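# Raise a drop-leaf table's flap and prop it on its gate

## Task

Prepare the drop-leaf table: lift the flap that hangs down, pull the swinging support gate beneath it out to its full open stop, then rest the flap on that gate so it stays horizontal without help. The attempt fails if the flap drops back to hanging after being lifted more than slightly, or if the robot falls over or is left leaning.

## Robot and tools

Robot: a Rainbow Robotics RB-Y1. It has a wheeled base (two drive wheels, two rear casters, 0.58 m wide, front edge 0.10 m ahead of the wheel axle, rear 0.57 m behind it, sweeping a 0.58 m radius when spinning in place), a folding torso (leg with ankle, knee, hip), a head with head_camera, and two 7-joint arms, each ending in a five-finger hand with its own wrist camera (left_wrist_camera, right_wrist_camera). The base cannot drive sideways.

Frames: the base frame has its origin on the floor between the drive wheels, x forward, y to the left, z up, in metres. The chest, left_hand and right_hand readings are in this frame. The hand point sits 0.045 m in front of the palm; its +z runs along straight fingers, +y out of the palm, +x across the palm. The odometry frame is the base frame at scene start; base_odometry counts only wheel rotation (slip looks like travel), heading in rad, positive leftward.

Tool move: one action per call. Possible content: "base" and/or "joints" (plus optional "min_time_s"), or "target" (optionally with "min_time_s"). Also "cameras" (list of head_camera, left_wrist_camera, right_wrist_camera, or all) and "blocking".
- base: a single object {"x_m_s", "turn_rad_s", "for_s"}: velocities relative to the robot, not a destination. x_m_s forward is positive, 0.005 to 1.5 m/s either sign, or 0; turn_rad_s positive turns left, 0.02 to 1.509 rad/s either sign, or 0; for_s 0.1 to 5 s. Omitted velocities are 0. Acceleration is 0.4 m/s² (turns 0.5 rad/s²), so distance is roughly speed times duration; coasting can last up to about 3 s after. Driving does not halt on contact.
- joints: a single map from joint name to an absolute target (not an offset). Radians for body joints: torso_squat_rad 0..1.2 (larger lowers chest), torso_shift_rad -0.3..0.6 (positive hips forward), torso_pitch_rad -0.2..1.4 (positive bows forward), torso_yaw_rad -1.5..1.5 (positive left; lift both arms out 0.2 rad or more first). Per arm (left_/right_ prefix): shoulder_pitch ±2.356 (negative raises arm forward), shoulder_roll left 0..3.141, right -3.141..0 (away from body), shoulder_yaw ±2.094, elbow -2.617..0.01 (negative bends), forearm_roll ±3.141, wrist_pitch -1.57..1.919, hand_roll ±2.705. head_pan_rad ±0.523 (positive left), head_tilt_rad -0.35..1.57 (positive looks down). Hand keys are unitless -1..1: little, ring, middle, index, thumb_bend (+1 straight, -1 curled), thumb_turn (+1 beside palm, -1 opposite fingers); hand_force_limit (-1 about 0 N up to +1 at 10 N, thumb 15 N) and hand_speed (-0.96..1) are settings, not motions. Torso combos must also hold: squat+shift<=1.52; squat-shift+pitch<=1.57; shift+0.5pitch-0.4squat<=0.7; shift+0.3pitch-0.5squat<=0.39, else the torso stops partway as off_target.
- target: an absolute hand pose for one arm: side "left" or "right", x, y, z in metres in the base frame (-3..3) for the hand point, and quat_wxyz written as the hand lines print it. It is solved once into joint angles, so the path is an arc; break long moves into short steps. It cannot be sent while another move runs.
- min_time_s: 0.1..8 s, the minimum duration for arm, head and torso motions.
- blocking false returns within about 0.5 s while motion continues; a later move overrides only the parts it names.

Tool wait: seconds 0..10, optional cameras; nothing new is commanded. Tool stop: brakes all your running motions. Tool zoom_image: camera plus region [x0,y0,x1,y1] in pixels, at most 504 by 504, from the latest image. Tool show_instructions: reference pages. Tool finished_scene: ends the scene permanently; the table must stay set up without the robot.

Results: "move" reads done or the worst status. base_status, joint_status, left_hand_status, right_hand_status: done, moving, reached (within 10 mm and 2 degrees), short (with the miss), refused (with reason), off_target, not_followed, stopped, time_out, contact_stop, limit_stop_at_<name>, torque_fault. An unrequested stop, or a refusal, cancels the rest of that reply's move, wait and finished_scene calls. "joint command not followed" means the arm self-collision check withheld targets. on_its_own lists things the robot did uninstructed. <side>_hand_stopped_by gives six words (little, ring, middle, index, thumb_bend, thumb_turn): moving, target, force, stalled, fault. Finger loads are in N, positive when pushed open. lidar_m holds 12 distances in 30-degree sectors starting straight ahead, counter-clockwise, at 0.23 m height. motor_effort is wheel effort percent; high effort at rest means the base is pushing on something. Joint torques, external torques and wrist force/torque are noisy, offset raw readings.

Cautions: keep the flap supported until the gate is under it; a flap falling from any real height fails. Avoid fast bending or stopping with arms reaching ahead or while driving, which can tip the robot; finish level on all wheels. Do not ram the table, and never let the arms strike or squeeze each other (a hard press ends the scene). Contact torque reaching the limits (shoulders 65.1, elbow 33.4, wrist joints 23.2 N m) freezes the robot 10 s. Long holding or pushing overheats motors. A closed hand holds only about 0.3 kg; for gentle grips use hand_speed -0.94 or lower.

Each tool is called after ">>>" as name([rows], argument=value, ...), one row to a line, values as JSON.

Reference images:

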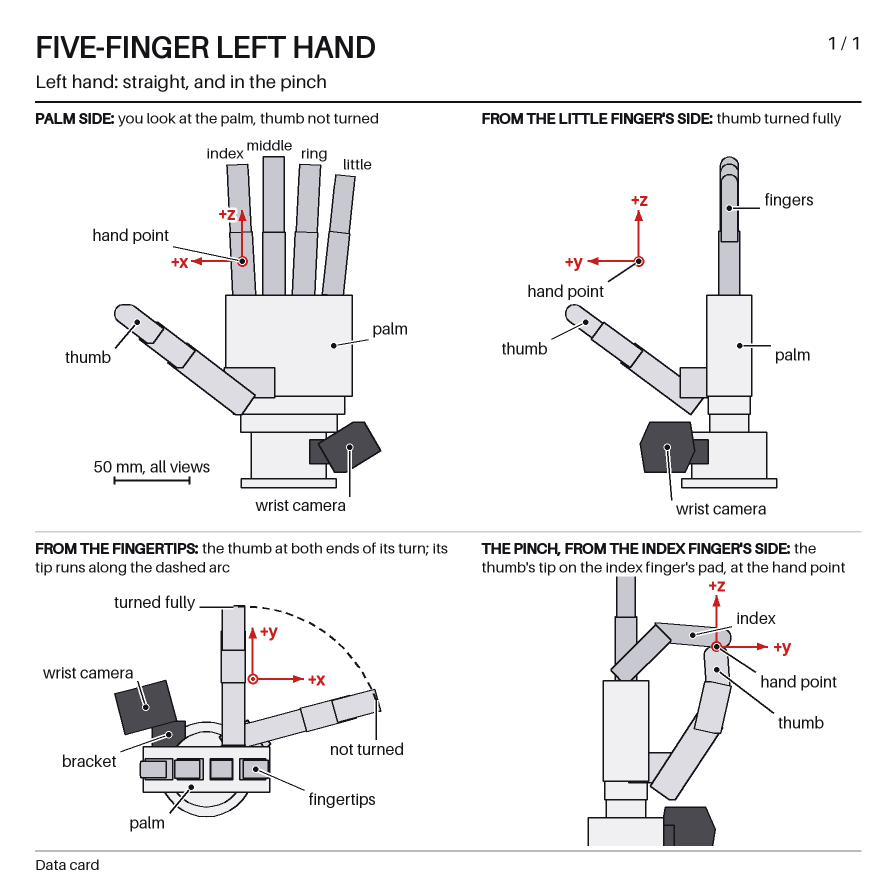

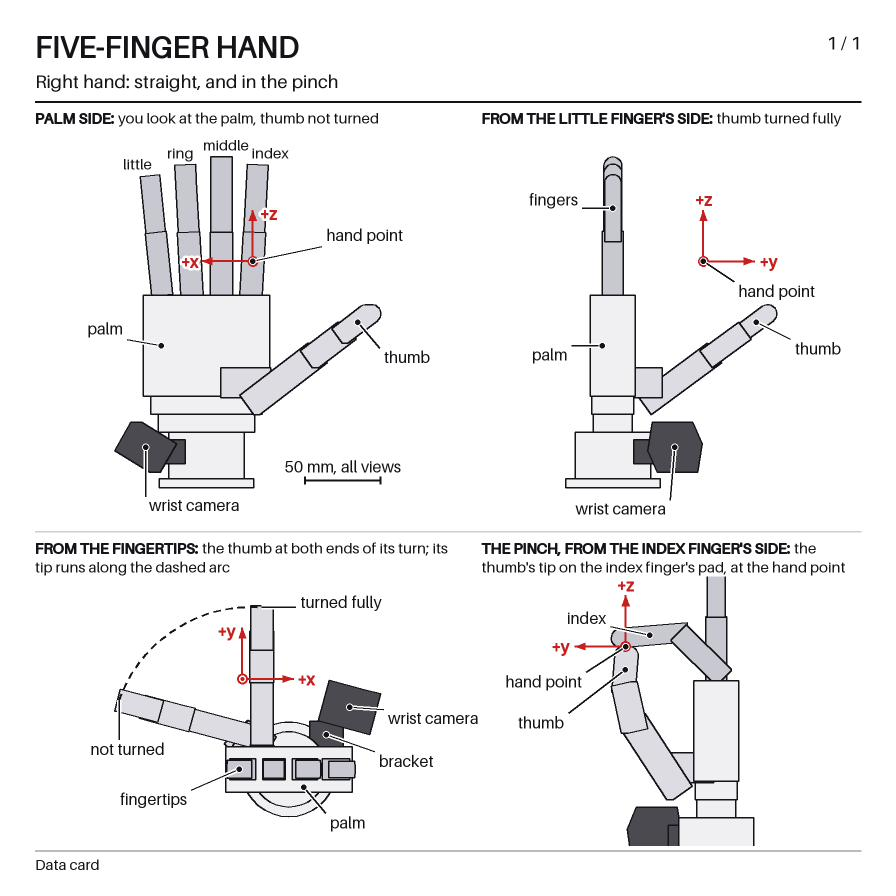

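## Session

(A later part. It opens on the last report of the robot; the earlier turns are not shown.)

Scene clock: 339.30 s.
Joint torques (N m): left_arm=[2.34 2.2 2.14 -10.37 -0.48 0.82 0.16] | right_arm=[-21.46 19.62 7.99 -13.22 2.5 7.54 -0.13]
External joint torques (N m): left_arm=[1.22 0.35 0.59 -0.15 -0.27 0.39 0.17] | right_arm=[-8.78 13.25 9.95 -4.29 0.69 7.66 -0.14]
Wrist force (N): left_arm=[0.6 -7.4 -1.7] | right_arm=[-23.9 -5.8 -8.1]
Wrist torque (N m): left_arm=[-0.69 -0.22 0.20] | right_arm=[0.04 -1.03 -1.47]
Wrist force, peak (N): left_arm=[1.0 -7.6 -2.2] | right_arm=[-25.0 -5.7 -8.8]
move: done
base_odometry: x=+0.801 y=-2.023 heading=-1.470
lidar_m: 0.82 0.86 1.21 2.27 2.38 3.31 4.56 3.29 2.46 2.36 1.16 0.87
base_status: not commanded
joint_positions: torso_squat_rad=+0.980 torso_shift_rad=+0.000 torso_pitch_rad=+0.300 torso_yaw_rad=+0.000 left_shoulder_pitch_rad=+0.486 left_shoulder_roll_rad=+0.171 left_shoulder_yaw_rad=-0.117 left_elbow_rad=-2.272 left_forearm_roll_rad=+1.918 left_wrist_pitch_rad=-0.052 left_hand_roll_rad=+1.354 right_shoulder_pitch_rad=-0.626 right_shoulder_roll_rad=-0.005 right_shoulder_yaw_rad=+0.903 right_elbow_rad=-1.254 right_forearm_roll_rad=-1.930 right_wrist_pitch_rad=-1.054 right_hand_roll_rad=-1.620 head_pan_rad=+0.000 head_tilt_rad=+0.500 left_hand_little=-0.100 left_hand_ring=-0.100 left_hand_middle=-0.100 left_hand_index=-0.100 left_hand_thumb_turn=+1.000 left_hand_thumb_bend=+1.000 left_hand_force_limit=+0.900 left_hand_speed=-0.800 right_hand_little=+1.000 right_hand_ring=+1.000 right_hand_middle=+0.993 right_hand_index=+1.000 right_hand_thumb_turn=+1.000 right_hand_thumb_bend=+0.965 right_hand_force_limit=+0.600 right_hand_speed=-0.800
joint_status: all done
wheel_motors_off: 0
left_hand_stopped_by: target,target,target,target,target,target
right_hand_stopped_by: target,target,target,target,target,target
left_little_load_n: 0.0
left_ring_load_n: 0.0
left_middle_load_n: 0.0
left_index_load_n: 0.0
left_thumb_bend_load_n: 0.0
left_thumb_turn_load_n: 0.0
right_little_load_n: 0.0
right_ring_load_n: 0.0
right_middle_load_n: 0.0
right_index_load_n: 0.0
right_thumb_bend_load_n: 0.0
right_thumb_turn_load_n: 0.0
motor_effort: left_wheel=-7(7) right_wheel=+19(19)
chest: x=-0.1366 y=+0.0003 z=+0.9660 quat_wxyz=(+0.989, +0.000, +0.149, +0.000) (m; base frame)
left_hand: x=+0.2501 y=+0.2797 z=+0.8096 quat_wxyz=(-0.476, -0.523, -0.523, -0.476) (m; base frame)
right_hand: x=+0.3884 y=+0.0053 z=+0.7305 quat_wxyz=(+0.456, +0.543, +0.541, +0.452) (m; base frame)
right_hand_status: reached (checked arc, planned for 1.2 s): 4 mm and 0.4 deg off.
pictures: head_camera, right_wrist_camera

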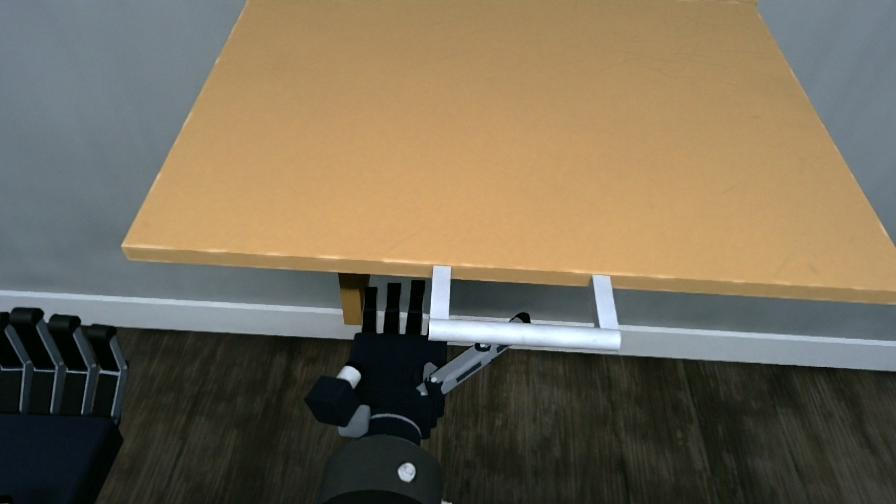

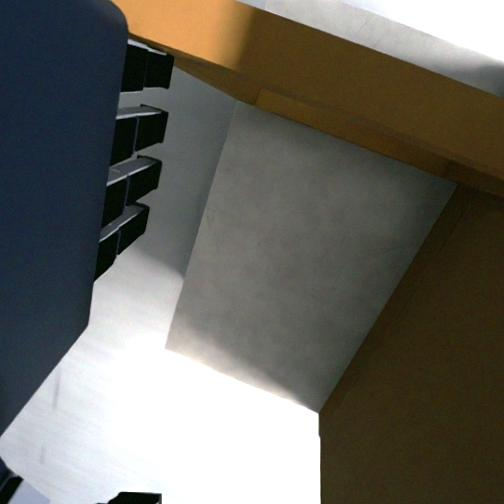

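>>> move(target={"side":"right","x":0.385,"y":-0.09,"z":0.735,"quat_wxyz":[0.4545,0.5417,0.5417,0.4545]}, min_time_s=1.2)

>>> move(target={"side":"right","x":0.27,"y":-0.2,"z":0.72,"quat_wxyz":[0.4545,0.5417,0.5417,0.4545]}, min_time_s=1.5, cameras=["all"])

Scene clock: 341.27 s.
Joint torques (N m): left_arm=[2.14 2.58 2.06 -10.1 -0.54 0.77 0.2] | right_arm=[-11.21 -0.28 -4.25 -10.21 1.72 0.19 0.37]
External joint torques (N m): left_arm=[1.02 0.74 0.51 0.12 -0.33 0.34 0.21] | right_arm=[-0.06 -1.57 -0.71 -1.2 -0.02 0.2 0.37]
Wrist force (N): left_arm=[0.7 -6.8 -1.8] | right_arm=[2.1 -4.7 2.5]
Wrist torque (N m): left_arm=[-0.57 -0.24 0.20] | right_arm=[-0.52 -0.37 0.27]
Wrist force, peak (N): left_arm=[0.8 -7.6 -2.5] | right_arm=[-24.3 -5.5 -8.3]
move: done
base_odometry: x=+0.801 y=-2.023 heading=-1.470
lidar_m: 0.83 0.87 1.21 2.28 2.37 3.30 4.57 3.29 2.45 2.36 1.17 0.86
base_status: not commanded
joint_positions: torso_squat_rad=+0.980 torso_shift_rad=+0.000 torso_pitch_rad=+0.300 torso_yaw_rad=+0.000 left_shoulder_pitch_rad=+0.486 left_shoulder_roll_rad=+0.171 left_shoulder_yaw_rad=-0.117 left_elbow_rad=-2.272 left_forearm_roll_rad=+1.918 left_wrist_pitch_rad=-0.052 left_hand_roll_rad=+1.354 right_shoulder_pitch_rad=-0.477 right_shoulder_roll_rad=-0.296 right_shoulder_yaw_rad=+0.862 right_elbow_rad=-1.590 right_forearm_roll_rad=-2.015 right_wrist_pitch_rad=-0.981 right_hand_roll_rad=-1.570 head_pan_rad=+0.000 head_tilt_rad=+0.500 left_hand_little=-0.100 left_hand_ring=-0.100 left_hand_middle=-0.100 left_hand_index=-0.100 left_hand_thumb_turn=+1.000 left_hand_thumb_bend=+1.000 left_hand_force_limit=+0.900 left_hand_speed=-0.800 right_hand_little=+1.000 right_hand_ring=+1.000 right_hand_middle=+0.993 right_hand_index=+1.000 right_hand_thumb_turn=+1.000 right_hand_thumb_bend=+0.965 right_hand_force_limit=+0.600 right_hand_speed=-0.800
joint_status: all done
wheel_motors_off: 0
left_hand_stopped_by: target,target,target,target,target,target
right_hand_stopped_by: target,target,target,target,target,target
left_little_load_n: 0.0
left_ring_load_n: 0.0
left_middle_load_n: 0.0
left_index_load_n: 0.0
left_thumb_bend_load_n: 0.0
left_thumb_turn_load_n: 0.0
right_little_load_n: 0.0
right_ring_load_n: 0.0
right_middle_load_n: 0.0
right_index_load_n: 0.0
right_thumb_bend_load_n: 0.0
right_thumb_turn_load_n: 0.0
motor_effort: left_wheel=-6(7) right_wheel=+14(18)
chest: x=-0.1366 y=+0.0003 z=+0.9660 quat_wxyz=(+0.989, +0.000, +0.149, +0.000) (m; base frame)
left_hand: x=+0.2500 y=+0.2799 z=+0.8096 quat_wxyz=(-0.476, -0.522, -0.523, -0.476) (m; base frame)
right_hand: x=+0.3849 y=-0.0894 z=+0.7352 quat_wxyz=(+0.455, +0.541, +0.541, +0.455) (m; base frame)
right_hand_status: reached (checked arc, planned for 1.2 s): 1 mm and 0.1 deg off.
pictures: none

Scene clock: 343.10 s.
Joint torques (N m): left_arm=[2.21 2.35 1.95 -10.06 -0.4 0.98 0.27] | right_arm=[-2.75 -6.44 -3.33 -9.48 1.99 -0.7 0]
External joint torques (N m): left_arm=[1.09 0.5 0.4 0.17 -0.19 0.56 0.27] | right_arm=[0.93 -2.16 0.04 -0.97 0.24 -0.21 0]
Wrist force (N): left_arm=[0.7 -7.5 -2.5] | right_arm=[2.1 -4.8 2.3]
Wrist torque (N m): left_arm=[-0.66 -0.27 0.20] | right_arm=[-0.51 -0.35 0.07]
Wrist force, peak (N): left_arm=[0.7 -7.5 -2.5] | right_arm=[2.7 -5.4 2.7]
move: done
base_odometry: x=+0.801 y=-2.023 heading=-1.470
lidar_m: 0.82 0.88 1.21 2.28 2.37 3.30 4.56 3.30 2.44 2.37 1.15 0.85
base_status: not commanded
joint_positions: torso_squat_rad=+0.980 torso_shift_rad=+0.000 torso_pitch_rad=+0.300 torso_yaw_rad=+0.000 left_shoulder_pitch_rad=+0.486 left_shoulder_roll_rad=+0.171 left_shoulder_yaw_rad=-0.117 left_elbow_rad=-2.272 left_forearm_roll_rad=+1.918 left_wrist_pitch_rad=-0.052 left_hand_roll_rad=+1.354 right_shoulder_pitch_rad=-0.095 right_shoulder_roll_rad=-0.667 right_shoulder_yaw_rad=+0.923 right_elbow_rad=-1.942 right_forearm_roll_rad=-1.805 right_wrist_pitch_rad=-1.013 right_hand_roll_rad=-1.800 head_pan_rad=+0.000 head_tilt_rad=+0.500 left_hand_little=-0.100 left_hand_ring=-0.100 left_hand_middle=-0.100 left_hand_index=-0.100 left_hand_thumb_turn=+1.000 left_hand_thumb_bend=+1.000 left_hand_force_limit=+0.900 left_hand_speed=-0.800 right_hand_little=+1.000 right_hand_ring=+1.000 right_hand_middle=+0.993 right_hand_index=+1.000 right_hand_thumb_turn=+1.000 right_hand_thumb_bend=+0.965 right_hand_force_limit=+0.600 right_hand_speed=-0.800
joint_status: all done
wheel_motors_off: 0
left_hand_stopped_by: target,target,target,target,target,target
right_hand_stopped_by: target,target,target,target,target,target
left_little_load_n: 0.0
left_ring_load_n: 0.0
left_middle_load_n: 0.0
left_index_load_n: 0.0
left_thumb_bend_load_n: 0.0
left_thumb_turn_load_n: 0.0
right_little_load_n: 0.0
right_ring_load_n: 0.0
right_middle_load_n: 0.0
right_index_load_n: 0.0
right_thumb_bend_load_n: 0.0
right_thumb_turn_load_n: 0.0
motor_effort: left_wheel=-6(6) right_wheel=+14(15)
chest: x=-0.1366 y=+0.0003 z=+0.9660 quat_wxyz=(+0.989, +0.000, +0.149, +0.000) (m; base frame)
left_hand: x=+0.2500 y=+0.2799 z=+0.8096 quat_wxyz=(-0.476, -0.522, -0.523, -0.476) (m; base frame)
right_hand: x=+0.2702 y=-0.1998 z=+0.7200 quat_wxyz=(+0.454, +0.542, +0.542, +0.454) (m; base frame)
right_hand_status: reached (checked arc, planned for 1.5 s): 0 mm and 0.0 deg off.
pictures: head_camera, left_wrist_camera, right_wrist_camera

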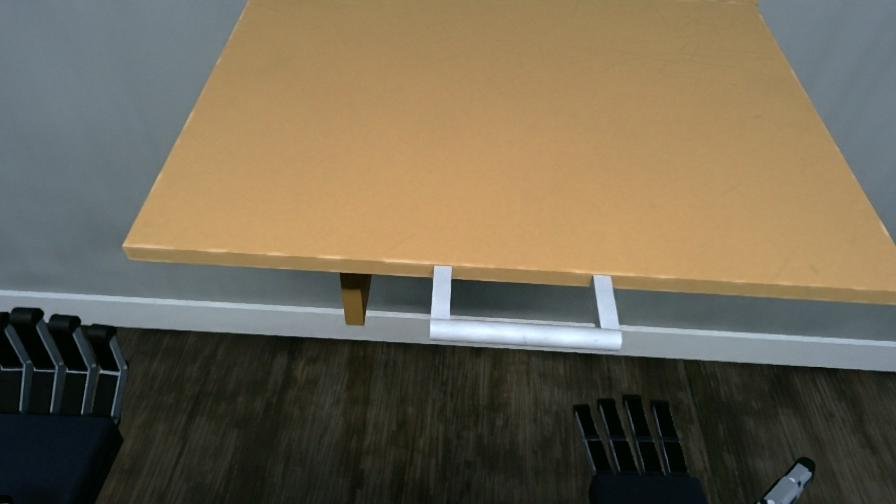

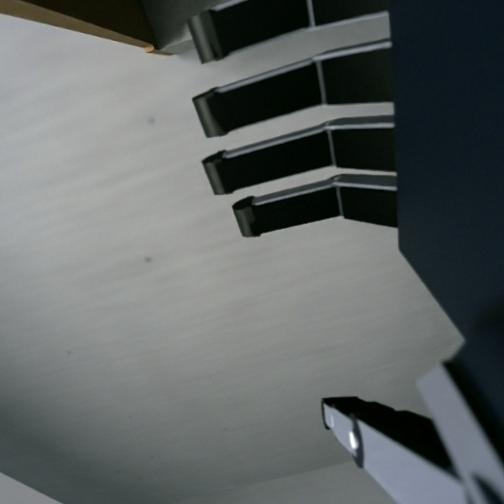

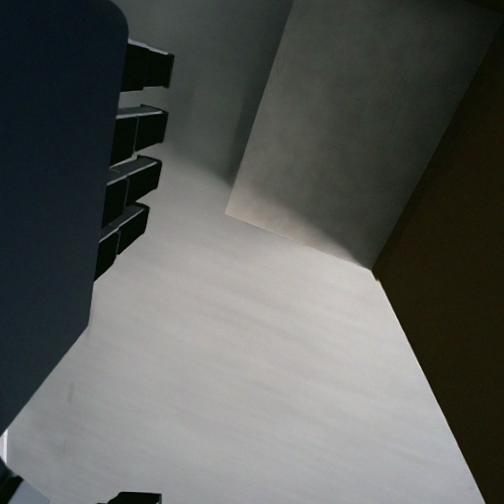

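>>> finished_scene()

The scene is finished: the task was done.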